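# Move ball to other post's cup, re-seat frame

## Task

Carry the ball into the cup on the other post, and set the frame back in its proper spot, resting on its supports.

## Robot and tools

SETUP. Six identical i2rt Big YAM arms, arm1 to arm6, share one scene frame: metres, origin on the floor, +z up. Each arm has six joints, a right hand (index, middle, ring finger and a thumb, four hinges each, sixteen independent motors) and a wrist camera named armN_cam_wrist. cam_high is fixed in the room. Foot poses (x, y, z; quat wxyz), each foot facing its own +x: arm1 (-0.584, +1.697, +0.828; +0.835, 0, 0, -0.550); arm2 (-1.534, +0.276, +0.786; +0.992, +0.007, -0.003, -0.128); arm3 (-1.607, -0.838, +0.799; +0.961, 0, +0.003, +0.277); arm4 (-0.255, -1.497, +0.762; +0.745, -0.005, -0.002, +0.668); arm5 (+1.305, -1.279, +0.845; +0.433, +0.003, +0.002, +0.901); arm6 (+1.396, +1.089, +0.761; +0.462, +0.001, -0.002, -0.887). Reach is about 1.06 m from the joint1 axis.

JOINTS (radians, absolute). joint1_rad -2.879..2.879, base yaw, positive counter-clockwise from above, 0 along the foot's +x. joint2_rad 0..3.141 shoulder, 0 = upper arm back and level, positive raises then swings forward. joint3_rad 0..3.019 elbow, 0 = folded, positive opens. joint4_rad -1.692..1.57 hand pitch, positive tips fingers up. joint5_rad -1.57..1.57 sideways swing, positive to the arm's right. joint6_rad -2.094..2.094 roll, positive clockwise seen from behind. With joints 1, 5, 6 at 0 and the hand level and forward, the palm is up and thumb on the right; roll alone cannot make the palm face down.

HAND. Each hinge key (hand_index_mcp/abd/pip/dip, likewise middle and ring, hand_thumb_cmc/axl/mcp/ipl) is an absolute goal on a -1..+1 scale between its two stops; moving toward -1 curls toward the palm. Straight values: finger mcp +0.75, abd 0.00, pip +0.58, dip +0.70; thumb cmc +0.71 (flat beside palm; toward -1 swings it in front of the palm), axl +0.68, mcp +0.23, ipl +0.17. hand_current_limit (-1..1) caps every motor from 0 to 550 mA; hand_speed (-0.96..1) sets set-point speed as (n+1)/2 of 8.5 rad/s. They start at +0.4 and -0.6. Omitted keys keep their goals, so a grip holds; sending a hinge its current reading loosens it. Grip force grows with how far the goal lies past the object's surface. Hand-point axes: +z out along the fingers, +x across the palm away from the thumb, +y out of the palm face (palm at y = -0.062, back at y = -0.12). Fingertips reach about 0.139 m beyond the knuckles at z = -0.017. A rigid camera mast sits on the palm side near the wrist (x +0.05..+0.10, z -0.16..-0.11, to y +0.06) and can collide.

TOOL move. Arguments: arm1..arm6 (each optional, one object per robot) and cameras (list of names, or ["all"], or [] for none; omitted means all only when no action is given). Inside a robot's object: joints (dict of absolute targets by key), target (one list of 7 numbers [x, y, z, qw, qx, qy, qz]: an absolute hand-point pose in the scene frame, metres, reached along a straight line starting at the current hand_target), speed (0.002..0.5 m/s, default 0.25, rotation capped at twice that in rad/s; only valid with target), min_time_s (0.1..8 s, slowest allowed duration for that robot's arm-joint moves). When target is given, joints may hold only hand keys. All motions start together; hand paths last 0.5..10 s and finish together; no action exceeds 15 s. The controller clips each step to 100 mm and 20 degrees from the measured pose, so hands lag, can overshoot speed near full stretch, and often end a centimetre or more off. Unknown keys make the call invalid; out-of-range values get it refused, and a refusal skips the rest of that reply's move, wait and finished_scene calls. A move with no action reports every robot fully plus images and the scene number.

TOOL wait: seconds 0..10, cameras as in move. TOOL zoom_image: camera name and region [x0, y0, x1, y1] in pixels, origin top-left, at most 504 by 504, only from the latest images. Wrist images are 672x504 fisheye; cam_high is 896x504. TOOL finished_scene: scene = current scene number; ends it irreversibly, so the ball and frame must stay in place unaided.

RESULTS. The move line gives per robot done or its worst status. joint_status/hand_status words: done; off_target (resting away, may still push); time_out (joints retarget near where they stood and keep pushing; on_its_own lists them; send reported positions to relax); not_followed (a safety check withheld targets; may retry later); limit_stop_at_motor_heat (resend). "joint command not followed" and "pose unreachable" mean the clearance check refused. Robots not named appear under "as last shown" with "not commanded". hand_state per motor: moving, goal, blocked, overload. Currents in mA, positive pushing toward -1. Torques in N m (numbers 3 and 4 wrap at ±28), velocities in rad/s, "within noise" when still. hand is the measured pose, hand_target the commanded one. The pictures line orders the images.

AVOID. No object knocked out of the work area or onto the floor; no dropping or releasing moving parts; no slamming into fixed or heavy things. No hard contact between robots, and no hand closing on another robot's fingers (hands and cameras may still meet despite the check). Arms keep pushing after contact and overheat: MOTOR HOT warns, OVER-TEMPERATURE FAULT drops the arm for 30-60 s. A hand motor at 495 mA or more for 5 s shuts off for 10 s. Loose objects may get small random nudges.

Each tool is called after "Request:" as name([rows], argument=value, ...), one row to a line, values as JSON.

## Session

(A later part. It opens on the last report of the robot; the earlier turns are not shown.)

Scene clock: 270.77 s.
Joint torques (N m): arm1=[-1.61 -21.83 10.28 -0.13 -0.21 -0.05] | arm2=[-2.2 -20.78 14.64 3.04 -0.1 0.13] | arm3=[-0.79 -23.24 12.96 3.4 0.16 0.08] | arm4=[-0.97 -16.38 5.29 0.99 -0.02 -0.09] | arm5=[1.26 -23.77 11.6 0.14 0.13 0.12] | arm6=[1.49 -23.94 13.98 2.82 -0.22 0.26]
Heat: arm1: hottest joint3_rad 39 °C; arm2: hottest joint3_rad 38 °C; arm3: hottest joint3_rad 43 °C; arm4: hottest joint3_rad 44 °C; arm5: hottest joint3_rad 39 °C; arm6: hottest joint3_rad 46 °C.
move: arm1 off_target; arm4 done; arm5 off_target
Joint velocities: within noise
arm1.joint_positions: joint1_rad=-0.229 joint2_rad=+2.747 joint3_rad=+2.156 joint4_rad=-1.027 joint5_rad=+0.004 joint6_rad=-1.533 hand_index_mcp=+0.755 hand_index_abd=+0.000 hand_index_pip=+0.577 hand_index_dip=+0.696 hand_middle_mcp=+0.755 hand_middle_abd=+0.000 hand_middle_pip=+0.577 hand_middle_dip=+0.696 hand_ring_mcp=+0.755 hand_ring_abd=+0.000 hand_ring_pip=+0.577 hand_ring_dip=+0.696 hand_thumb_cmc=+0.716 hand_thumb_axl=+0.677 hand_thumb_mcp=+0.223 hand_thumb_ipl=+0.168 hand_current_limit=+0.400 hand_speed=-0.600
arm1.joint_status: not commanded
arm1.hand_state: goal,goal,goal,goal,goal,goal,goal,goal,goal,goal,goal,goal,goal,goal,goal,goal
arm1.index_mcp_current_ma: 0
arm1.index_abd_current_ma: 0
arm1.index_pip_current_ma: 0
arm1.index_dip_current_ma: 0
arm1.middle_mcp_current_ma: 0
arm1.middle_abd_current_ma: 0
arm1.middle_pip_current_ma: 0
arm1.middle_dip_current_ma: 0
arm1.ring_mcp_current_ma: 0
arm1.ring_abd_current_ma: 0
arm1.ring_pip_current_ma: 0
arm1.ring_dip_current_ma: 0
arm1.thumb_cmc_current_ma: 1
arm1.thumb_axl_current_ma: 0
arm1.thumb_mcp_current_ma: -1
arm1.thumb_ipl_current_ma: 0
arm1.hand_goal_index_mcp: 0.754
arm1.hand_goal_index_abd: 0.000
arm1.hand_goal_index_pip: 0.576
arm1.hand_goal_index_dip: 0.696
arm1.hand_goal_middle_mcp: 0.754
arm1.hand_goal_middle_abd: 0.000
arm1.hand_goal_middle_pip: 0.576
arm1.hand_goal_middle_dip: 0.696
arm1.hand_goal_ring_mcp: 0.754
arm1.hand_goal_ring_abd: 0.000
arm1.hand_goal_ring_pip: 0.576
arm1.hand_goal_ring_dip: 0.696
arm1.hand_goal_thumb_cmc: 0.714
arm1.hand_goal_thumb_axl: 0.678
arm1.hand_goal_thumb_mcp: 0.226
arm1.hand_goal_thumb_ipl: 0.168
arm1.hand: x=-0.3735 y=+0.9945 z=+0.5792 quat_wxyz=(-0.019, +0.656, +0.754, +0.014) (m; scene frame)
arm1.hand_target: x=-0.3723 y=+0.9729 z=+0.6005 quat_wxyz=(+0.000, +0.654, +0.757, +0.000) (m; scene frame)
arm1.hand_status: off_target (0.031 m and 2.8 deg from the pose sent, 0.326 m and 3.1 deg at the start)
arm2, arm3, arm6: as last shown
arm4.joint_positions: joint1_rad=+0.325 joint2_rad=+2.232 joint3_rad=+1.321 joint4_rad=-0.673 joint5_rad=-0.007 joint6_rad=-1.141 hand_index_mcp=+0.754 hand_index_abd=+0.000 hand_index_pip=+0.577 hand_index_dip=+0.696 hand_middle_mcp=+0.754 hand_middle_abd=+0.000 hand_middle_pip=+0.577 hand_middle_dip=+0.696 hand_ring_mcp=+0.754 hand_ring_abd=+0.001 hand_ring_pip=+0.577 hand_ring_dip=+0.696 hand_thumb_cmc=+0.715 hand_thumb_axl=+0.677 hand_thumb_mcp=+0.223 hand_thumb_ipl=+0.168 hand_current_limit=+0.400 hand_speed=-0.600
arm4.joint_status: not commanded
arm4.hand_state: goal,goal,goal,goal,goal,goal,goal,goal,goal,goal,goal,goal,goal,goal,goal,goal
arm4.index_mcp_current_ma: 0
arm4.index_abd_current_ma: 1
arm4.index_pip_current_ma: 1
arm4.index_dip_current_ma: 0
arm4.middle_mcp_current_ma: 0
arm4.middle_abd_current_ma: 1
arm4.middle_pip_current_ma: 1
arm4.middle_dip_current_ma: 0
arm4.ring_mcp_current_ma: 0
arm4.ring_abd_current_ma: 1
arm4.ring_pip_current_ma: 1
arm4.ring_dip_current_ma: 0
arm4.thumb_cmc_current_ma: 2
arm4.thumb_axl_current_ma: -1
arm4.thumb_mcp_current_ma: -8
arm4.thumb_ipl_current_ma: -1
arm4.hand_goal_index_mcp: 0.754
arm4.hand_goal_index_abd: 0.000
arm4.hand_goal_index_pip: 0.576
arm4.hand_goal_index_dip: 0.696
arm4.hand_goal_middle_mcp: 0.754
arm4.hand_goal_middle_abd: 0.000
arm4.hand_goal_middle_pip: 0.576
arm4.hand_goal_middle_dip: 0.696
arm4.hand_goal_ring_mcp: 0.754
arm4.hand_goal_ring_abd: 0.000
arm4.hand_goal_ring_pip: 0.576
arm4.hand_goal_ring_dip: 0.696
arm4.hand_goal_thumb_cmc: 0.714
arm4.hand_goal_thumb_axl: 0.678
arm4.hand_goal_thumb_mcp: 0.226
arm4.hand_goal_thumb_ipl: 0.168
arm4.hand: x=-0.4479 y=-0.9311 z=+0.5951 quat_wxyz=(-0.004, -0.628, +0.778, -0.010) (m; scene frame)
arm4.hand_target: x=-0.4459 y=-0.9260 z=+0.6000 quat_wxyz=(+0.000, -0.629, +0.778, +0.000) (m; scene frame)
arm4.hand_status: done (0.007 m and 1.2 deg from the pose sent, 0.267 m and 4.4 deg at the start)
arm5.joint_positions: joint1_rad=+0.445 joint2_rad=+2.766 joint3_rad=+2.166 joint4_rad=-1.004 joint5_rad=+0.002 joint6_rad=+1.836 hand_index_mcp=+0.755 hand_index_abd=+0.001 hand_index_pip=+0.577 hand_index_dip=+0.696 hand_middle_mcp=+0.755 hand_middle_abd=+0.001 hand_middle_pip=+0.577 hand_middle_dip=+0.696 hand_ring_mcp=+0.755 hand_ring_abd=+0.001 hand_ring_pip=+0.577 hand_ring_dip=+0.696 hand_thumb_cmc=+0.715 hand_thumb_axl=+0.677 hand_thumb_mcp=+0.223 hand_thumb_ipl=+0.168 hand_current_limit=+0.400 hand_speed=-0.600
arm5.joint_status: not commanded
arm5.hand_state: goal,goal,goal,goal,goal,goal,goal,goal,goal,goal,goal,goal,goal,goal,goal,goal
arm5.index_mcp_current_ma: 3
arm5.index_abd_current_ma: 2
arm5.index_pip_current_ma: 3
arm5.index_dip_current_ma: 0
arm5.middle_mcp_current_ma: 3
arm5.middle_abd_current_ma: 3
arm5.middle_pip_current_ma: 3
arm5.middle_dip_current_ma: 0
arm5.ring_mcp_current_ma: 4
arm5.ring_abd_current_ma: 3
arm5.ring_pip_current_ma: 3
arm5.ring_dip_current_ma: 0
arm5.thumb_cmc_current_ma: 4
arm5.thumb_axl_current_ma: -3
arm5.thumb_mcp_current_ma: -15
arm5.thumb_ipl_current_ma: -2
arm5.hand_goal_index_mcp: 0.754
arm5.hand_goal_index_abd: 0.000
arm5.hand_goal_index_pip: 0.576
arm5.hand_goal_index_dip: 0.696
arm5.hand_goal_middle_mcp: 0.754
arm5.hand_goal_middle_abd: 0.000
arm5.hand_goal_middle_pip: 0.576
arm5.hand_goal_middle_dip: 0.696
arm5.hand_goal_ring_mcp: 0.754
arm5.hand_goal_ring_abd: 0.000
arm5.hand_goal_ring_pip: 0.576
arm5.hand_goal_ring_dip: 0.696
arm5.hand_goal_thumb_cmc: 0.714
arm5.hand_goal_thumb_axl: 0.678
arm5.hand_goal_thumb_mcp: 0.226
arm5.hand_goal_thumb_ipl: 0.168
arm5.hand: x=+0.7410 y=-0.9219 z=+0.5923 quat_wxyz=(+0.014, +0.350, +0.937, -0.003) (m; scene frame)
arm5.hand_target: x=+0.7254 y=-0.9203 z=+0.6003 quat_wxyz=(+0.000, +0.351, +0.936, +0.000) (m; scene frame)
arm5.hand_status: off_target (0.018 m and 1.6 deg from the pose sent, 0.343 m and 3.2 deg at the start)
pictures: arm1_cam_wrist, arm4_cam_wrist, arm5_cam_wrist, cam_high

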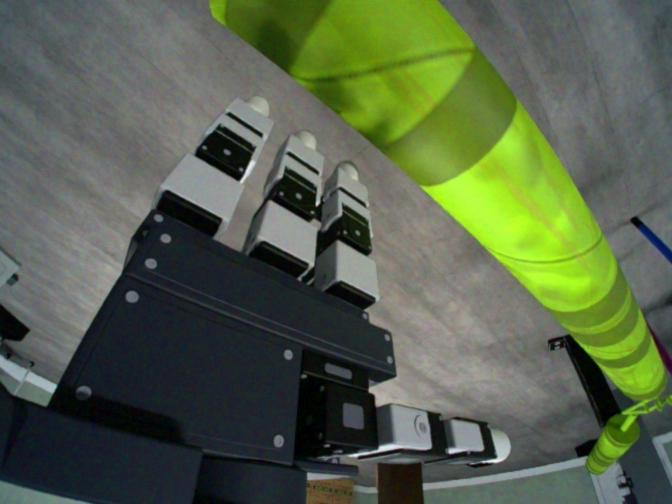

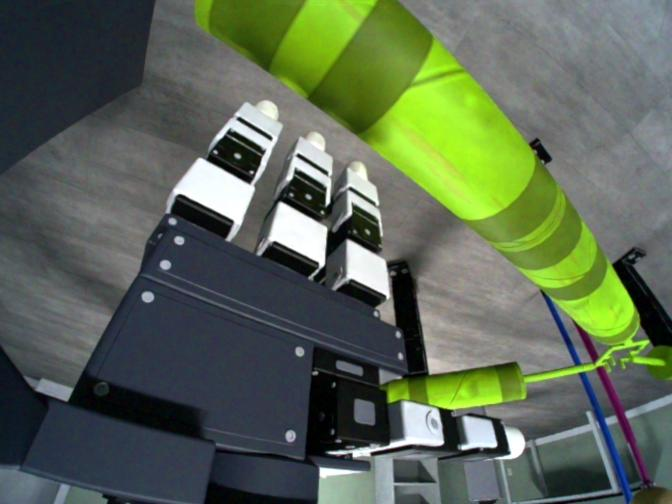

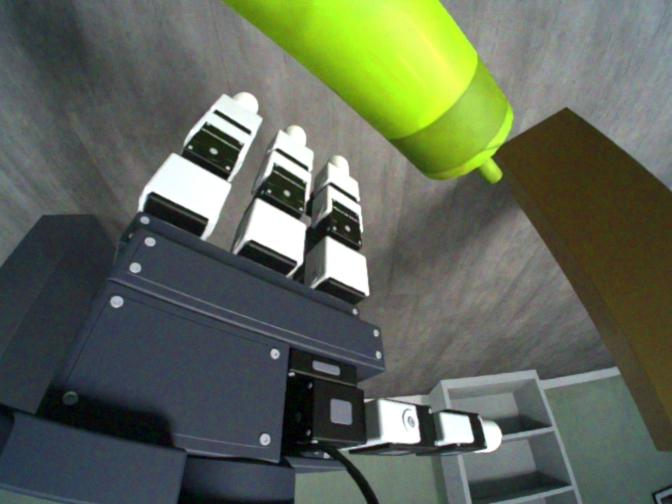

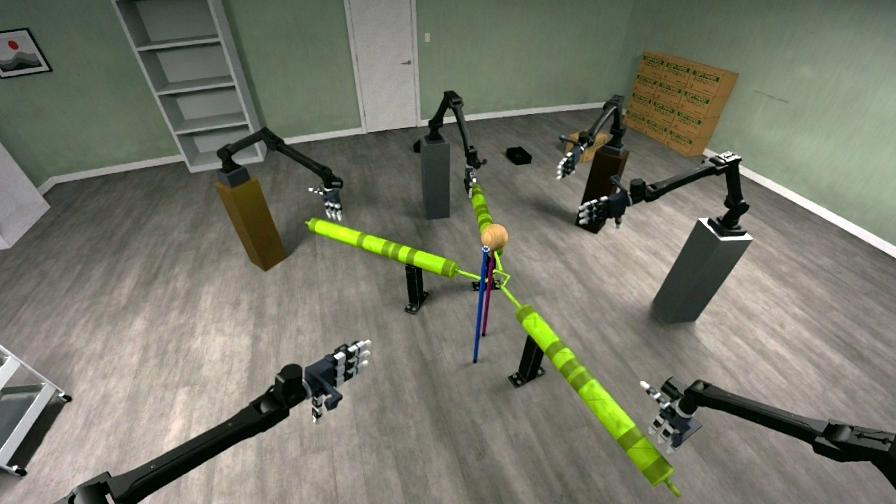

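Request:
move(arm1={"target": [-0.389, 0.970, 0.435, 0, 0.6534, 0.7570, 0], "speed": 0.15}, arm4={"target": [-0.4225, -0.931, 0.425, 0, -0.6286, 0.7777, 0], "speed": 0.15}, arm5={"target": [0.718, -0.9275, 0.435, 0, 0.3510, 0.9363, 0], "speed": 0.15}, cameras=["arm1_cam_wrist", "arm4_cam_wrist", "arm5_cam_wrist", "arm2_cam_wrist", "arm3_cam_wrist"])

Scene clock: 318.20 s.
Joint torques (N m): arm1=[-2.02 -20.6 9.85 0.5 -0.03 -0.02] | arm2=[-2.26 -20.78 14.65 3.06 -0.1 0.13] | arm3=[-0.79 -23.24 12.96 3.4 0.15 0.08] | arm4=[-1.32 -16.32 5.49 0.96 -0.03 -0.11] | arm5=[1.44 -23 9.72 1.07 -0.09 0.02] | arm6=[1.49 -23.94 14 2.85 -0.23 0.26]
Heat: arm1: hottest joint3_rad 41 °C; arm2: hottest joint3_rad 39 °C; arm3: hottest joint3_rad 44 °C; arm4: hottest joint3_rad 42 °C; arm5: hottest joint3_rad 41 °C; arm6: hottest joint3_rad 47 °C.
move: arm1 off_target; arm4 off_target; arm5 off_target
Joint velocities: within noise
arm1.joint_positions: joint1_rad=-0.246 joint2_rad=+3.118 joint3_rad=+2.499 joint4_rad=-0.974 joint5_rad=+0.004 joint6_rad=-1.552 hand_index_mcp=+0.755 hand_index_abd=+0.000 hand_index_pip=+0.577 hand_index_dip=+0.696 hand_middle_mcp=+0.755 hand_middle_abd=+0.000 hand_middle_pip=+0.577 hand_middle_dip=+0.696 hand_ring_mcp=+0.755 hand_ring_abd=+0.000 hand_ring_pip=+0.577 hand_ring_dip=+0.696 hand_thumb_cmc=+0.716 hand_thumb_axl=+0.677 hand_thumb_mcp=+0.223 hand_thumb_ipl=+0.168 hand_current_limit=+0.400 hand_speed=-0.600
arm1.joint_status: not commanded
arm1.hand_state: goal,goal,goal,goal,goal,goal,goal,goal,goal,goal,goal,goal,goal,goal,goal,goal
arm1.index_mcp_current_ma: 0
arm1.index_abd_current_ma: 0
arm1.index_pip_current_ma: 0
arm1.index_dip_current_ma: 0
arm1.middle_mcp_current_ma: 0
arm1.middle_abd_current_ma: 0
arm1.middle_pip_current_ma: 0
arm1.middle_dip_current_ma: 0
arm1.ring_mcp_current_ma: 0
arm1.ring_abd_current_ma: 0
arm1.ring_pip_current_ma: 0
arm1.ring_dip_current_ma: 0
arm1.thumb_cmc_current_ma: 1
arm1.thumb_axl_current_ma: 0
arm1.thumb_mcp_current_ma: -1
arm1.thumb_ipl_current_ma: 0
arm1.hand_goal_index_mcp: 0.754
arm1.hand_goal_index_abd: 0.000
arm1.hand_goal_index_pip: 0.576
arm1.hand_goal_index_dip: 0.696
arm1.hand_goal_middle_mcp: 0.754
arm1.hand_goal_middle_abd: 0.000
arm1.hand_goal_middle_pip: 0.576
arm1.hand_goal_middle_dip: 0.696
arm1.hand_goal_ring_mcp: 0.754
arm1.hand_goal_ring_abd: 0.000
arm1.hand_goal_ring_pip: 0.576
arm1.hand_goal_ring_dip: 0.696
arm1.hand_goal_thumb_cmc: 0.714
arm1.hand_goal_thumb_axl: 0.678
arm1.hand_goal_thumb_mcp: 0.226
arm1.hand_goal_thumb_ipl: 0.168
arm1.hand: x=-0.3839 y=+0.9881 z=+0.4294 quat_wxyz=(-0.009, +0.655, +0.755, +0.006) (m; scene frame)
arm1.hand_target: x=-0.3893 y=+0.9714 z=+0.4361 quat_wxyz=(+0.005, +0.656, +0.755, -0.007) (m; scene frame)
arm1.hand_status: off_target (0.020 m and 1.3 deg from the pose sent, 0.147 m and 2.8 deg at the start; a joint's target at an end of its range on 20 of 56 steps)
arm2, arm3, arm6: as last shown
arm4.joint_positions: joint1_rad=+0.294 joint2_rad=+2.609 joint3_rad=+1.418 joint4_rad=-0.414 joint5_rad=-0.007 joint6_rad=-1.180 hand_index_mcp=+0.754 hand_index_abd=+0.000 hand_index_pip=+0.577 hand_index_dip=+0.696 hand_middle_mcp=+0.754 hand_middle_abd=+0.000 hand_middle_pip=+0.577 hand_middle_dip=+0.696 hand_ring_mcp=+0.754 hand_ring_abd=+0.001 hand_ring_pip=+0.577 hand_ring_dip=+0.696 hand_thumb_cmc=+0.715 hand_thumb_axl=+0.677 hand_thumb_mcp=+0.223 hand_thumb_ipl=+0.168 hand_current_limit=+0.400 hand_speed=-0.600
arm4.joint_status: not commanded
arm4.hand_state: goal,goal,goal,goal,goal,goal,goal,goal,goal,goal,goal,goal,goal,goal,goal,goal
arm4.index_mcp_current_ma: 0
arm4.index_abd_current_ma: 1
arm4.index_pip_current_ma: 1
arm4.index_dip_current_ma: 0
arm4.middle_mcp_current_ma: 0
arm4.middle_abd_current_ma: 1
arm4.middle_pip_current_ma: 1
arm4.middle_dip_current_ma: 0
arm4.ring_mcp_current_ma: 0
arm4.ring_abd_current_ma: 1
arm4.ring_pip_current_ma: 1
arm4.ring_dip_current_ma: 0
arm4.thumb_cmc_current_ma: 2
arm4.thumb_axl_current_ma: -1
arm4.thumb_mcp_current_ma: -8
arm4.thumb_ipl_current_ma: -1
arm4.hand_goal_index_mcp: 0.754
arm4.hand_goal_index_abd: 0.000
arm4.hand_goal_index_pip: 0.576
arm4.hand_goal_index_dip: 0.696
arm4.hand_goal_middle_mcp: 0.754
arm4.hand_goal_middle_abd: 0.000
arm4.hand_goal_middle_pip: 0.576
arm4.hand_goal_middle_dip: 0.696
arm4.hand_goal_ring_mcp: 0.754
arm4.hand_goal_ring_abd: 0.000
arm4.hand_goal_ring_pip: 0.576
arm4.hand_goal_ring_dip: 0.696
arm4.hand_goal_thumb_cmc: 0.714
arm4.hand_goal_thumb_axl: 0.678
arm4.hand_goal_thumb_mcp: 0.226
arm4.hand_goal_thumb_ipl: 0.168
arm4.hand: x=-0.4258 y=-0.9527 z=+0.4178 quat_wxyz=(-0.009, -0.631, +0.776, -0.019) (m; scene frame)
arm4.hand_target: x=-0.4223 y=-0.9313 z=+0.4256 quat_wxyz=(+0.000, -0.629, +0.778, +0.000) (m; scene frame)
arm4.hand_status: off_target (0.023 m and 2.4 deg from the pose sent, 0.172 m and 1.2 deg at the start)
arm5.joint_positions: joint1_rad=+0.454 joint2_rad=+3.137 joint3_rad=+2.523 joint4_rad=-0.928 joint5_rad=-0.001 joint6_rad=+1.844 hand_index_mcp=+0.755 hand_index_abd=+0.001 hand_index_pip=+0.577 hand_index_dip=+0.696 hand_middle_mcp=+0.755 hand_middle_abd=+0.001 hand_middle_pip=+0.577 hand_middle_dip=+0.696 hand_ring_mcp=+0.755 hand_ring_abd=+0.001 hand_ring_pip=+0.577 hand_ring_dip=+0.696 hand_thumb_cmc=+0.715 hand_thumb_axl=+0.677 hand_thumb_mcp=+0.223 hand_thumb_ipl=+0.168 hand_current_limit=+0.400 hand_speed=-0.600
arm5.joint_status: not commanded
arm5.hand_state: goal,goal,goal,goal,goal,goal,goal,goal,goal,goal,goal,goal,goal,goal,goal,goal
arm5.index_mcp_current_ma: 2
arm5.index_abd_current_ma: 2
arm5.index_pip_current_ma: 3
arm5.index_dip_current_ma: 0
arm5.middle_mcp_current_ma: 2
arm5.middle_abd_current_ma: 3
arm5.middle_pip_current_ma: 3
arm5.middle_dip_current_ma: 0
arm5.ring_mcp_current_ma: 3
arm5.ring_abd_current_ma: 3
arm5.ring_pip_current_ma: 3
arm5.ring_dip_current_ma: 0
arm5.thumb_cmc_current_ma: 4
arm5.thumb_axl_current_ma: -3
arm5.thumb_mcp_current_ma: -16
arm5.thumb_ipl_current_ma: -2
arm5.hand_goal_index_mcp: 0.754
arm5.hand_goal_index_abd: 0.000
arm5.hand_goal_index_pip: 0.576
arm5.hand_goal_index_dip: 0.696
arm5.hand_goal_middle_mcp: 0.754
arm5.hand_goal_middle_abd: 0.000
arm5.hand_goal_middle_pip: 0.576
arm5.hand_goal_middle_dip: 0.696
arm5.hand_goal_ring_mcp: 0.754
arm5.hand_goal_ring_abd: 0.000
arm5.hand_goal_ring_pip: 0.576
arm5.hand_goal_ring_dip: 0.696
arm5.hand_goal_thumb_cmc: 0.714
arm5.hand_goal_thumb_axl: 0.678
arm5.hand_goal_thumb_mcp: 0.226
arm5.hand_goal_thumb_ipl: 0.168
arm5.hand: x=+0.7242 y=-0.9218 z=+0.4436 quat_wxyz=(-0.017, +0.350, +0.937, -0.001) (m; scene frame)
arm5.hand_target: x=+0.7189 y=-0.9280 z=+0.4361 quat_wxyz=(-0.023, +0.345, +0.938, -0.003) (m; scene frame)
arm5.hand_status: off_target (0.012 m and 2.0 deg from the pose sent, 0.159 m and 1.6 deg at the start; a joint's target at an end of its range on 23 of 56 steps)
pictures: arm1_cam_wrist, arm2_cam_wrist, arm3_cam_wrist, arm4_cam_wrist, arm5_cam_wrist

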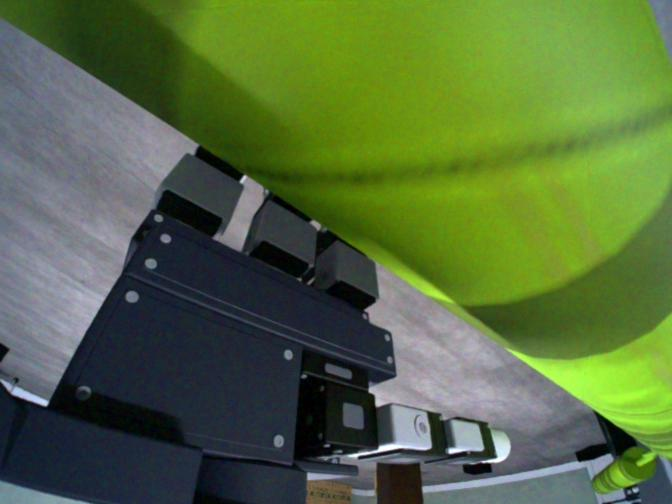

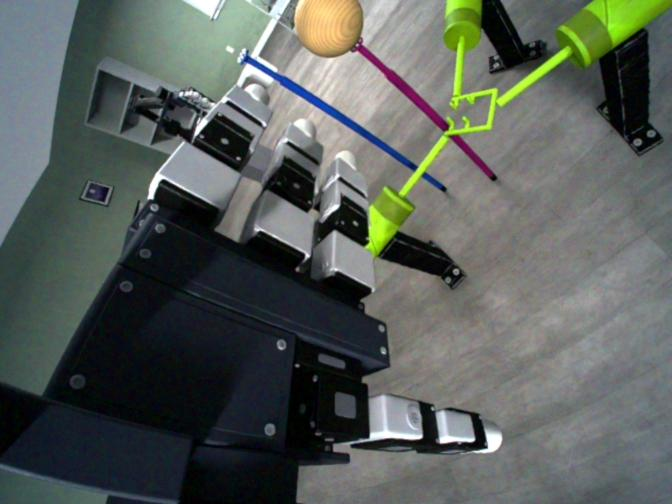

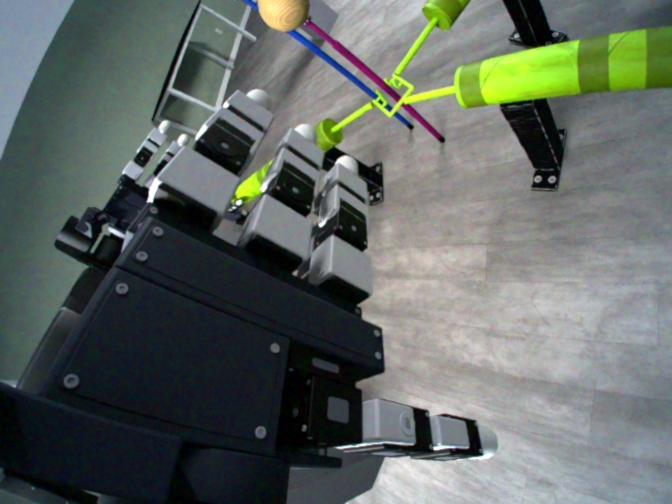

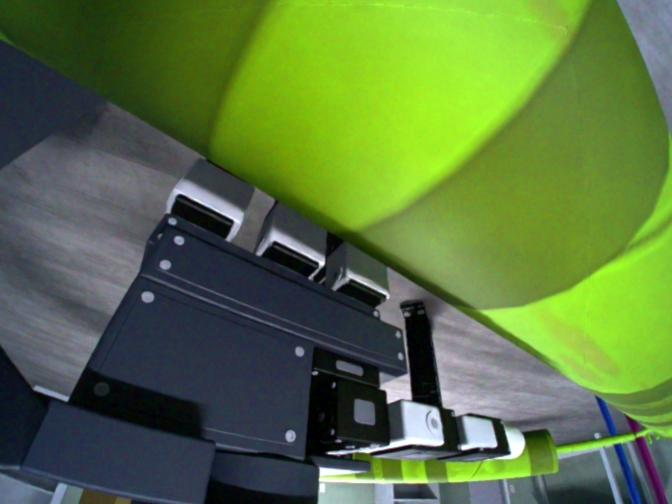

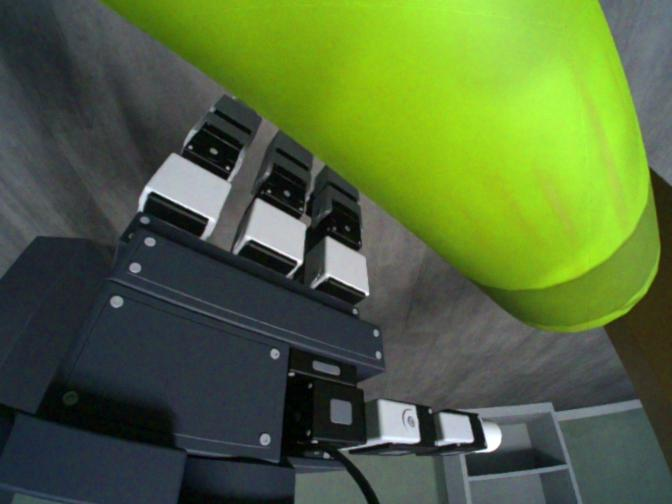

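Request:
move(arm1={"target": [-0.3695, 0.9743, 0.435, 0, 0.6534, 0.7570, 0], "speed": 0.05, "joints": {"hand_thumb_cmc": -0.57}}, arm4={"target": [-0.442, -0.927, 0.435, 0, -0.6286, 0.7777, 0], "speed": 0.05, "joints": {"hand_thumb_cmc": -0.57}}, arm5={"target": [0.732, -0.913, 0.436, 0, 0.3510, 0.9363, 0], "speed": 0.05, "joints": {"hand_thumb_cmc": -0.57}}, cameras=["arm1_cam_wrist", "arm4_cam_wrist", "arm5_cam_wrist"])

Scene clock: 347.33 s.
Joint torques (N m): arm1=[-0.38 -20.6 9.14 0.36 -0.13 -0.02] | arm2=[-2.2 -20.78 14.64 3.04 -0.1 0.14] | arm3=[-0.79 -23.18 12.94 3.38 0.16 0.08] | arm4=[1.14 -18.08 5.65 -0.08 -0.11 0.05] | arm5=[-0.15 -23 9.66 0.18 0.18 -0.08] | arm6=[1.49 -23.94 14 2.84 -0.22 0.26]
Heat: arm1: hottest joint2_rad 41 °C; arm2: hottest joint3_rad 39 °C; arm3: hottest joint3_rad 44 °C; arm4: hottest joint3_rad 41 °C; arm5: hottest joint3_rad 40 °C; arm6: hottest joint3_rad 48 °C.
move: arm1 off_target; arm4 off_target; arm5 off_target
Joint velocities: within noise
arm1.joint_positions: joint1_rad=-0.240 joint2_rad=+3.118 joint3_rad=+2.507 joint4_rad=-0.972 joint5_rad=+0.004 joint6_rad=-1.526 hand_index_mcp=+0.755 hand_index_abd=+0.000 hand_index_pip=+0.577 hand_index_dip=+0.696 hand_middle_mcp=+0.755 hand_middle_abd=+0.000 hand_middle_pip=+0.577 hand_middle_dip=+0.696 hand_ring_mcp=+0.755 hand_ring_abd=+0.000 hand_ring_pip=+0.577 hand_ring_dip=+0.696 hand_thumb_cmc=-0.567 hand_thumb_axl=+0.678 hand_thumb_mcp=+0.224 hand_thumb_ipl=+0.169 hand_current_limit=+0.400 hand_speed=-0.600
arm1.joint_status: all done
arm1.hand_state: goal,goal,goal,goal,goal,goal,goal,goal,goal,goal,goal,goal,goal,goal,goal,goal
arm1.index_mcp_current_ma: 0
arm1.index_abd_current_ma: 0
arm1.index_pip_current_ma: 0
arm1.index_dip_current_ma: 0
arm1.middle_mcp_current_ma: 0
arm1.middle_abd_current_ma: 0
arm1.middle_pip_current_ma: 0
arm1.middle_dip_current_ma: 0
arm1.ring_mcp_current_ma: 0
arm1.ring_abd_current_ma: 0
arm1.ring_pip_current_ma: 0
arm1.ring_dip_current_ma: 0
arm1.thumb_cmc_current_ma: 1
arm1.thumb_axl_current_ma: 0
arm1.thumb_mcp_current_ma: -1
arm1.thumb_ipl_current_ma: 0
arm1.hand_goal_index_mcp: 0.754
arm1.hand_goal_index_abd: 0.000
arm1.hand_goal_index_pip: 0.576
arm1.hand_goal_index_dip: 0.696
arm1.hand_goal_middle_mcp: 0.754
arm1.hand_goal_middle_abd: 0.000
arm1.hand_goal_middle_pip: 0.576
arm1.hand_goal_middle_dip: 0.696
arm1.hand_goal_ring_mcp: 0.754
arm1.hand_goal_ring_abd: 0.000
arm1.hand_goal_ring_pip: 0.576
arm1.hand_goal_ring_dip: 0.696
arm1.hand_goal_thumb_cmc: -0.570
arm1.hand_goal_thumb_axl: 0.678
arm1.hand_goal_thumb_mcp: 0.226
arm1.hand_goal_thumb_ipl: 0.168
arm1.hand: x=-0.3792 y=+0.9830 z=+0.4319 quat_wxyz=(-0.006, +0.663, +0.749, +0.003) (m; scene frame)
arm1.hand_target: x=-0.3698 y=+0.9754 z=+0.4357 quat_wxyz=(+0.005, +0.656, +0.755, -0.006) (m; scene frame)
arm1.hand_status: off_target (0.013 m and 1.6 deg from the pose sent, 0.021 m and 1.3 deg at the start; a joint's target at an end of its range on 40 of 43 steps)
arm2, arm3, arm6: as last shown
arm4.joint_positions: joint1_rad=+0.301 joint2_rad=+2.609 joint3_rad=+1.429 joint4_rad=-0.414 joint5_rad=-0.007 joint6_rad=-1.161 hand_index_mcp=+0.754 hand_index_abd=+0.000 hand_index_pip=+0.577 hand_index_dip=+0.696 hand_middle_mcp=+0.754 hand_middle_abd=+0.000 hand_middle_pip=+0.577 hand_middle_dip=+0.696 hand_ring_mcp=+0.754 hand_ring_abd=+0.001 hand_ring_pip=+0.577 hand_ring_dip=+0.696 hand_thumb_cmc=-0.567 hand_thumb_axl=+0.677 hand_thumb_mcp=+0.223 hand_thumb_ipl=+0.168 hand_current_limit=+0.400 hand_speed=-0.600
arm4.joint_status: all done
arm4.hand_state: goal,goal,goal,goal,goal,goal,goal,goal,goal,goal,goal,goal,goal,goal,goal,goal
arm4.index_mcp_current_ma: 0
arm4.index_abd_current_ma: 1
arm4.index_pip_current_ma: 1
arm4.index_dip_current_ma: 0
arm4.middle_mcp_current_ma: 0
arm4.middle_abd_current_ma: 1
arm4.middle_pip_current_ma: 1
arm4.middle_dip_current_ma: 0
arm4.ring_mcp_current_ma: 0
arm4.ring_abd_current_ma: 1
arm4.ring_pip_current_ma: 1
arm4.ring_dip_current_ma: 0
arm4.thumb_cmc_current_ma: 5
arm4.thumb_axl_current_ma: -1
arm4.thumb_mcp_current_ma: -8
arm4.thumb_ipl_current_ma: -1
arm4.hand_goal_index_mcp: 0.754
arm4.hand_goal_index_abd: 0.000
arm4.hand_goal_index_pip: 0.576
arm4.hand_goal_index_dip: 0.696
arm4.hand_goal_middle_mcp: 0.754
arm4.hand_goal_middle_abd: 0.000
arm4.hand_goal_middle_pip: 0.576
arm4.hand_goal_middle_dip: 0.696
arm4.hand_goal_ring_mcp: 0.754
arm4.hand_goal_ring_abd: 0.000
arm4.hand_goal_ring_pip: 0.576
arm4.hand_goal_ring_dip: 0.696
arm4.hand_goal_thumb_cmc: -0.570
arm4.hand_goal_thumb_axl: 0.678
arm4.hand_goal_thumb_mcp: 0.226
arm4.hand_goal_thumb_ipl: 0.168
arm4.hand: x=-0.4303 y=-0.9460 z=+0.4198 quat_wxyz=(-0.007, -0.626, +0.779, -0.014) (m; scene frame)
arm4.hand_target: x=-0.4419 y=-0.9275 z=+0.4353 quat_wxyz=(+0.000, -0.629, +0.778, +0.000) (m; scene frame)
arm4.hand_status: off_target (0.027 m and 1.8 deg from the pose sent, 0.035 m and 2.5 deg at the start)
arm5.joint_positions: joint1_rad=+0.449 joint2_rad=+3.137 joint3_rad=+2.523 joint4_rad=-0.928 joint5_rad=-0.001 joint6_rad=+1.834 hand_index_mcp=+0.755 hand_index_abd=+0.001 hand_index_pip=+0.577 hand_index_dip=+0.696 hand_middle_mcp=+0.755 hand_middle_abd=+0.001 hand_middle_pip=+0.577 hand_middle_dip=+0.696 hand_ring_mcp=+0.755 hand_ring_abd=+0.001 hand_ring_pip=+0.577 hand_ring_dip=+0.696 hand_thumb_cmc=-0.567 hand_thumb_axl=+0.677 hand_thumb_mcp=+0.223 hand_thumb_ipl=+0.168 hand_current_limit=+0.400 hand_speed=-0.600
arm5.joint_status: all done
arm5.hand_state: goal,goal,goal,goal,goal,goal,goal,goal,goal,goal,goal,goal,goal,goal,goal,goal
arm5.index_mcp_current_ma: 2
arm5.index_abd_current_ma: 2
arm5.index_pip_current_ma: 3
arm5.index_dip_current_ma: 0
arm5.middle_mcp_current_ma: 2
arm5.middle_abd_current_ma: 3
arm5.middle_pip_current_ma: 3
arm5.middle_dip_current_ma: 0
arm5.ring_mcp_current_ma: 3
arm5.ring_abd_current_ma: 3
arm5.ring_pip_current_ma: 3
arm5.ring_dip_current_ma: 0
arm5.thumb_cmc_current_ma: 12
arm5.thumb_axl_current_ma: -3
arm5.thumb_mcp_current_ma: -16
arm5.thumb_ipl_current_ma: -2
arm5.hand_goal_index_mcp: 0.754
arm5.hand_goal_index_abd: 0.000
arm5.hand_goal_index_pip: 0.576
arm5.hand_goal_index_dip: 0.696
arm5.hand_goal_middle_mcp: 0.754
arm5.hand_goal_middle_abd: 0.000
arm5.hand_goal_middle_pip: 0.576
arm5.hand_goal_middle_dip: 0.696
arm5.hand_goal_ring_mcp: 0.754
arm5.hand_goal_ring_abd: 0.000
arm5.hand_goal_ring_pip: 0.576
arm5.hand_goal_ring_dip: 0.696
arm5.hand_goal_thumb_cmc: -0.570
arm5.hand_goal_thumb_axl: 0.678
arm5.hand_goal_thumb_mcp: 0.226
arm5.hand_goal_thumb_ipl: 0.168
arm5.hand: x=+0.7253 y=-0.9184 z=+0.4436 quat_wxyz=(-0.017, +0.347, +0.938, -0.001) (m; scene frame)
arm5.hand_target: x=+0.7325 y=-0.9135 z=+0.4368 quat_wxyz=(-0.012, +0.348, +0.937, -0.001) (m; scene frame)
arm5.hand_status: off_target (0.011 m and 2.0 deg from the pose sent, 0.014 m and 2.0 deg at the start; a joint's target at an end of its range on 41 of 42 steps)
pictures: arm1_cam_wrist, arm4_cam_wrist, arm5_cam_wrist

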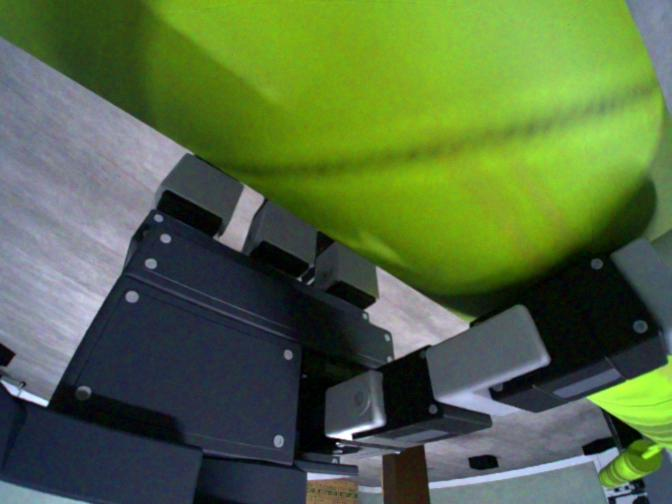

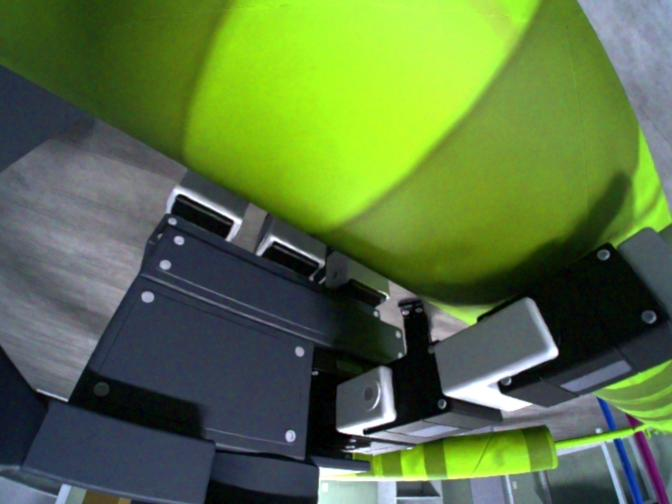

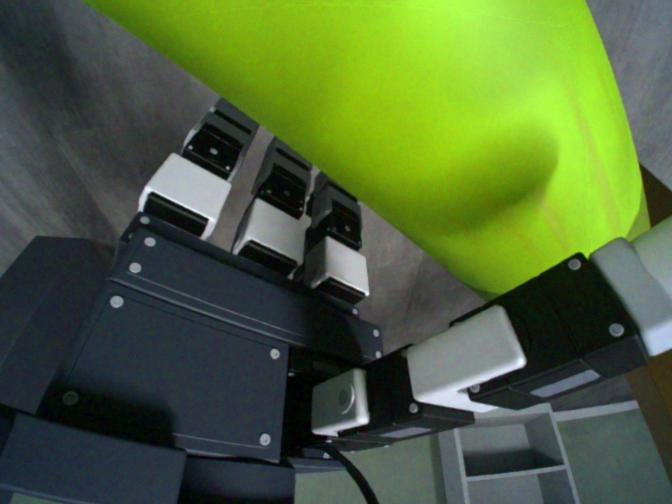

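Request:
move(arm1={"target": [-0.352, 0.977, 0.435, 0, 0.6534, 0.7570, 0], "speed": 0.05}, arm4={"target": [-0.464, -0.922, 0.437, 0, -0.6286, 0.7777, 0], "speed": 0.05}, arm5={"target": [0.744, -0.899, 0.436, 0, 0.3510, 0.9363, 0], "speed": 0.05}, cameras=["arm1_cam_wrist", "arm4_cam_wrist", "arm5_cam_wrist"])

Scene clock: 352.67 s.
Joint torques (N m): arm1=[-0.67 -20.66 9.2 0.38 -0.13 0.15] | arm2=[-2.2 -20.84 14.63 3.04 -0.1 0.13] | arm3=[-0.79 -23.24 12.96 3.37 0.16 0.08] | arm4=[0.32 -17.49 5.94 -0.05 -0.11 0.02] | arm5=[0.15 -23.18 9.43 0.09 0.22 -0.08] | arm6=[1.44 -23.88 14 2.85 -0.22 0.26]
Heat: arm1: hottest joint2_rad 41 °C; arm2: hottest joint3_rad 39 °C; arm3: hottest joint3_rad 44 °C; arm4: hottest joint3_rad 41 °C; arm5: hottest joint3_rad 39 °C; arm6: hottest joint3_rad 48 °C.
move: arm1 off_target; arm4 off_target; arm5 off_target
Joint velocities: within noise
arm1.joint_positions: joint1_rad=-0.211 joint2_rad=+3.118 joint3_rad=+2.507 joint4_rad=-0.972 joint5_rad=+0.004 joint6_rad=-1.522 hand_index_mcp=+0.755 hand_index_abd=+0.000 hand_index_pip=+0.577 hand_index_dip=+0.696 hand_middle_mcp=+0.755 hand_middle_abd=+0.000 hand_middle_pip=+0.577 hand_middle_dip=+0.696 hand_ring_mcp=+0.755 hand_ring_abd=+0.000 hand_ring_pip=+0.577 hand_ring_dip=+0.696 hand_thumb_cmc=-0.567 hand_thumb_axl=+0.678 hand_thumb_mcp=+0.224 hand_thumb_ipl=+0.169 hand_current_limit=+0.400 hand_speed=-0.600
arm1.joint_status: not commanded
arm1.hand_state: goal,goal,goal,goal,goal,goal,goal,goal,goal,goal,goal,goal,goal,goal,goal,goal
arm1.index_mcp_current_ma: 0
arm1.index_abd_current_ma: 0
arm1.index_pip_current_ma: 0
arm1.index_dip_current_ma: 0
arm1.middle_mcp_current_ma: 0
arm1.middle_abd_current_ma: 0
arm1.middle_pip_current_ma: 0
arm1.middle_dip_current_ma: 0
arm1.ring_mcp_current_ma: 0
arm1.ring_abd_current_ma: 0
arm1.ring_pip_current_ma: 0
arm1.ring_dip_current_ma: 0
arm1.thumb_cmc_current_ma: 1
arm1.thumb_axl_current_ma: 0
arm1.thumb_mcp_current_ma: -1
arm1.thumb_ipl_current_ma: 0
arm1.hand_goal_index_mcp: 0.754
arm1.hand_goal_index_abd: 0.000
arm1.hand_goal_index_pip: 0.576
arm1.hand_goal_index_dip: 0.696
arm1.hand_goal_middle_mcp: 0.754
arm1.hand_goal_middle_abd: 0.000
arm1.hand_goal_middle_pip: 0.576
arm1.hand_goal_middle_dip: 0.696
arm1.hand_goal_ring_mcp: 0.754
arm1.hand_goal_ring_abd: 0.000
arm1.hand_goal_ring_pip: 0.576
arm1.hand_goal_ring_dip: 0.696
arm1.hand_goal_thumb_cmc: -0.570
arm1.hand_goal_thumb_axl: 0.678
arm1.hand_goal_thumb_mcp: 0.226
arm1.hand_goal_thumb_ipl: 0.168
arm1.hand: x=-0.3589 y=+0.9887 z=+0.4320 quat_wxyz=(-0.006, +0.654, +0.757, +0.003) (m; scene frame)
arm1.hand_target: x=-0.3522 y=+0.9783 z=+0.4359 quat_wxyz=(+0.005, +0.656, +0.755, -0.006) (m; scene frame)
arm1.hand_status: off_target (0.014 m and 0.7 deg from the pose sent, 0.028 m and 1.6 deg at the start; a joint's target at an end of its range on 29 of 31 steps)
arm2, arm3, arm6: as last shown
arm4.joint_positions: joint1_rad=+0.343 joint2_rad=+2.609 joint3_rad=+1.460 joint4_rad=-0.440 joint5_rad=-0.007 joint6_rad=-1.123 hand_index_mcp=+0.753 hand_index_abd=+0.000 hand_index_pip=+0.577 hand_index_dip=+0.696 hand_middle_mcp=+0.754 hand_middle_abd=+0.000 hand_middle_pip=+0.577 hand_middle_dip=+0.696 hand_ring_mcp=+0.754 hand_ring_abd=+0.001 hand_ring_pip=+0.577 hand_ring_dip=+0.696 hand_thumb_cmc=-0.568 hand_thumb_axl=+0.677 hand_thumb_mcp=+0.223 hand_thumb_ipl=+0.168 hand_current_limit=+0.400 hand_speed=-0.600
arm4.joint_status: not commanded
arm4.hand_state: goal,goal,goal,goal,goal,goal,goal,goal,goal,goal,goal,goal,goal,goal,goal,goal
arm4.index_mcp_current_ma: -1
arm4.index_abd_current_ma: 1
arm4.index_pip_current_ma: 1
arm4.index_dip_current_ma: 0
arm4.middle_mcp_current_ma: -1
arm4.middle_abd_current_ma: 1
arm4.middle_pip_current_ma: 1
arm4.middle_dip_current_ma: 0
arm4.ring_mcp_current_ma: 0
arm4.ring_abd_current_ma: 1
arm4.ring_pip_current_ma: 1
arm4.ring_dip_current_ma: 0
arm4.thumb_cmc_current_ma: 5
arm4.thumb_axl_current_ma: -1
arm4.thumb_mcp_current_ma: -8
arm4.thumb_ipl_current_ma: -1
arm4.hand_goal_index_mcp: 0.754
arm4.hand_goal_index_abd: 0.000
arm4.hand_goal_index_pip: 0.576
arm4.hand_goal_index_dip: 0.696
arm4.hand_goal_middle_mcp: 0.754
arm4.hand_goal_middle_abd: 0.000
arm4.hand_goal_middle_pip: 0.576
arm4.hand_goal_middle_dip: 0.696
arm4.hand_goal_ring_mcp: 0.754
arm4.hand_goal_ring_abd: 0.000
arm4.hand_goal_ring_pip: 0.576
arm4.hand_goal_ring_dip: 0.696
arm4.hand_goal_thumb_cmc: -0.570
arm4.hand_goal_thumb_axl: 0.678
arm4.hand_goal_thumb_mcp: 0.226
arm4.hand_goal_thumb_ipl: 0.168
arm4.hand: x=-0.4542 y=-0.9389 z=+0.4244 quat_wxyz=(-0.005, -0.628, +0.778, -0.012) (m; scene frame)
arm4.hand_target: x=-0.4639 y=-0.9224 z=+0.4373 quat_wxyz=(+0.000, -0.629, +0.778, +0.000) (m; scene frame)
arm4.hand_status: off_target (0.023 m and 1.5 deg from the pose sent, 0.045 m and 1.8 deg at the start)
arm5.joint_positions: joint1_rad=+0.420 joint2_rad=+3.137 joint3_rad=+2.523 joint4_rad=-0.936 joint5_rad=+0.001 joint6_rad=+1.813 hand_index_mcp=+0.755 hand_index_abd=+0.001 hand_index_pip=+0.577 hand_index_dip=+0.696 hand_middle_mcp=+0.755 hand_middle_abd=+0.001 hand_middle_pip=+0.577 hand_middle_dip=+0.696 hand_ring_mcp=+0.755 hand_ring_abd=+0.001 hand_ring_pip=+0.577 hand_ring_dip=+0.696 hand_thumb_cmc=-0.567 hand_thumb_axl=+0.677 hand_thumb_mcp=+0.223 hand_thumb_ipl=+0.168 hand_current_limit=+0.400 hand_speed=-0.600
arm5.joint_status: not commanded
arm5.hand_state: goal,goal,goal,goal,goal,goal,goal,goal,goal,goal,goal,goal,goal,goal,goal,goal
arm5.index_mcp_current_ma: 2
arm5.index_abd_current_ma: 2
arm5.index_pip_current_ma: 3
arm5.index_dip_current_ma: 0
arm5.middle_mcp_current_ma: 2
arm5.middle_abd_current_ma: 3
arm5.middle_pip_current_ma: 3
arm5.middle_dip_current_ma: 0
arm5.ring_mcp_current_ma: 3
arm5.ring_abd_current_ma: 3
arm5.ring_pip_current_ma: 3
arm5.ring_dip_current_ma: 0
arm5.thumb_cmc_current_ma: 12
arm5.thumb_axl_current_ma: -3
arm5.thumb_mcp_current_ma: -16
arm5.thumb_ipl_current_ma: -2
arm5.hand_goal_index_mcp: 0.754
arm5.hand_goal_index_abd: 0.000
arm5.hand_goal_index_pip: 0.576
arm5.hand_goal_index_dip: 0.696
arm5.hand_goal_middle_mcp: 0.754
arm5.hand_goal_middle_abd: 0.000
arm5.hand_goal_middle_pip: 0.576
arm5.hand_goal_middle_dip: 0.696
arm5.hand_goal_ring_mcp: 0.754
arm5.hand_goal_ring_abd: 0.000
arm5.hand_goal_ring_pip: 0.576
arm5.hand_goal_ring_dip: 0.696
arm5.hand_goal_thumb_cmc: -0.570
arm5.hand_goal_thumb_axl: 0.678
arm5.hand_goal_thumb_mcp: 0.226
arm5.hand_goal_thumb_ipl: 0.168
arm5.hand: x=+0.7373 y=-0.9005 z=+0.4440 quat_wxyz=(-0.013, +0.352, +0.936, +0.000) (m; scene frame)
arm5.hand_target: x=+0.7443 y=-0.8993 z=+0.4366 quat_wxyz=(-0.005, +0.350, +0.937, +0.000) (m; scene frame)
arm5.hand_status: off_target (0.011 m and 1.5 deg from the pose sent, 0.028 m and 2.0 deg at the start; a joint's target at an end of its range on 29 of 31 steps)
pictures: arm1_cam_wrist, arm4_cam_wrist, arm5_cam_wrist

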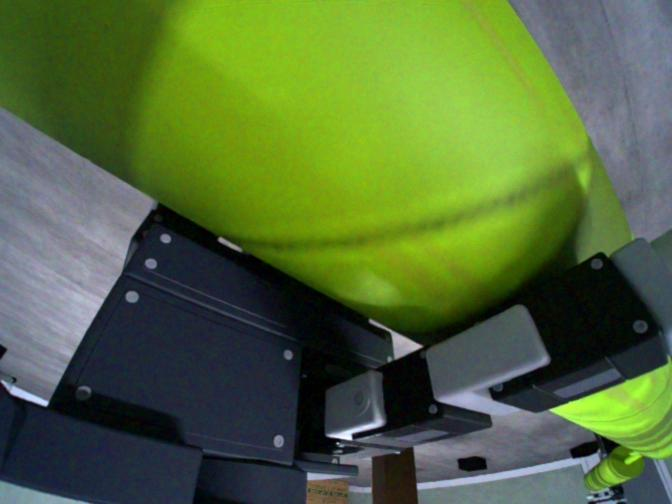

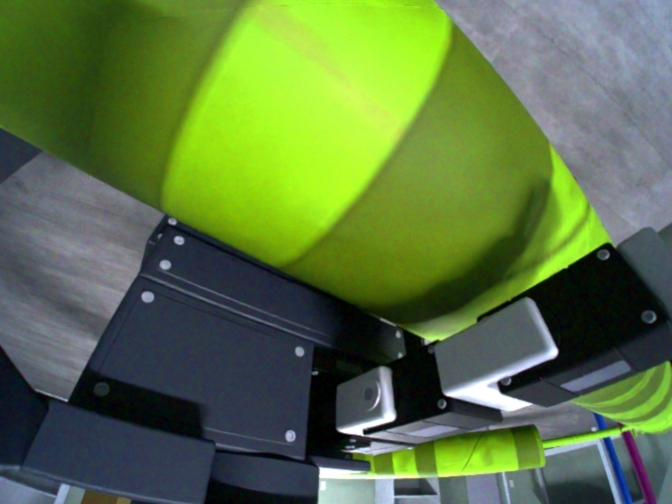

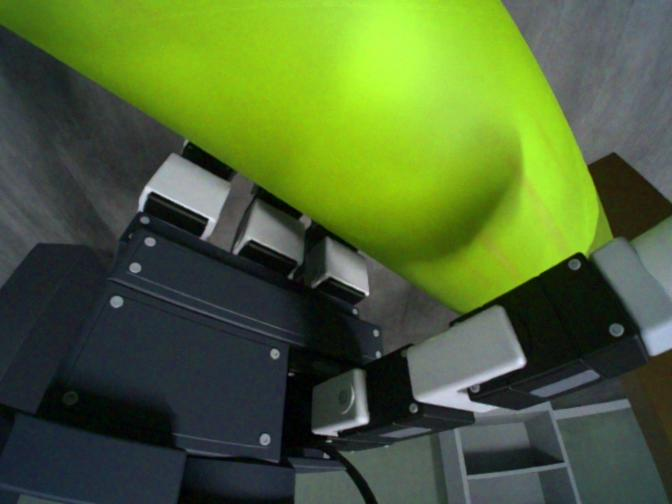

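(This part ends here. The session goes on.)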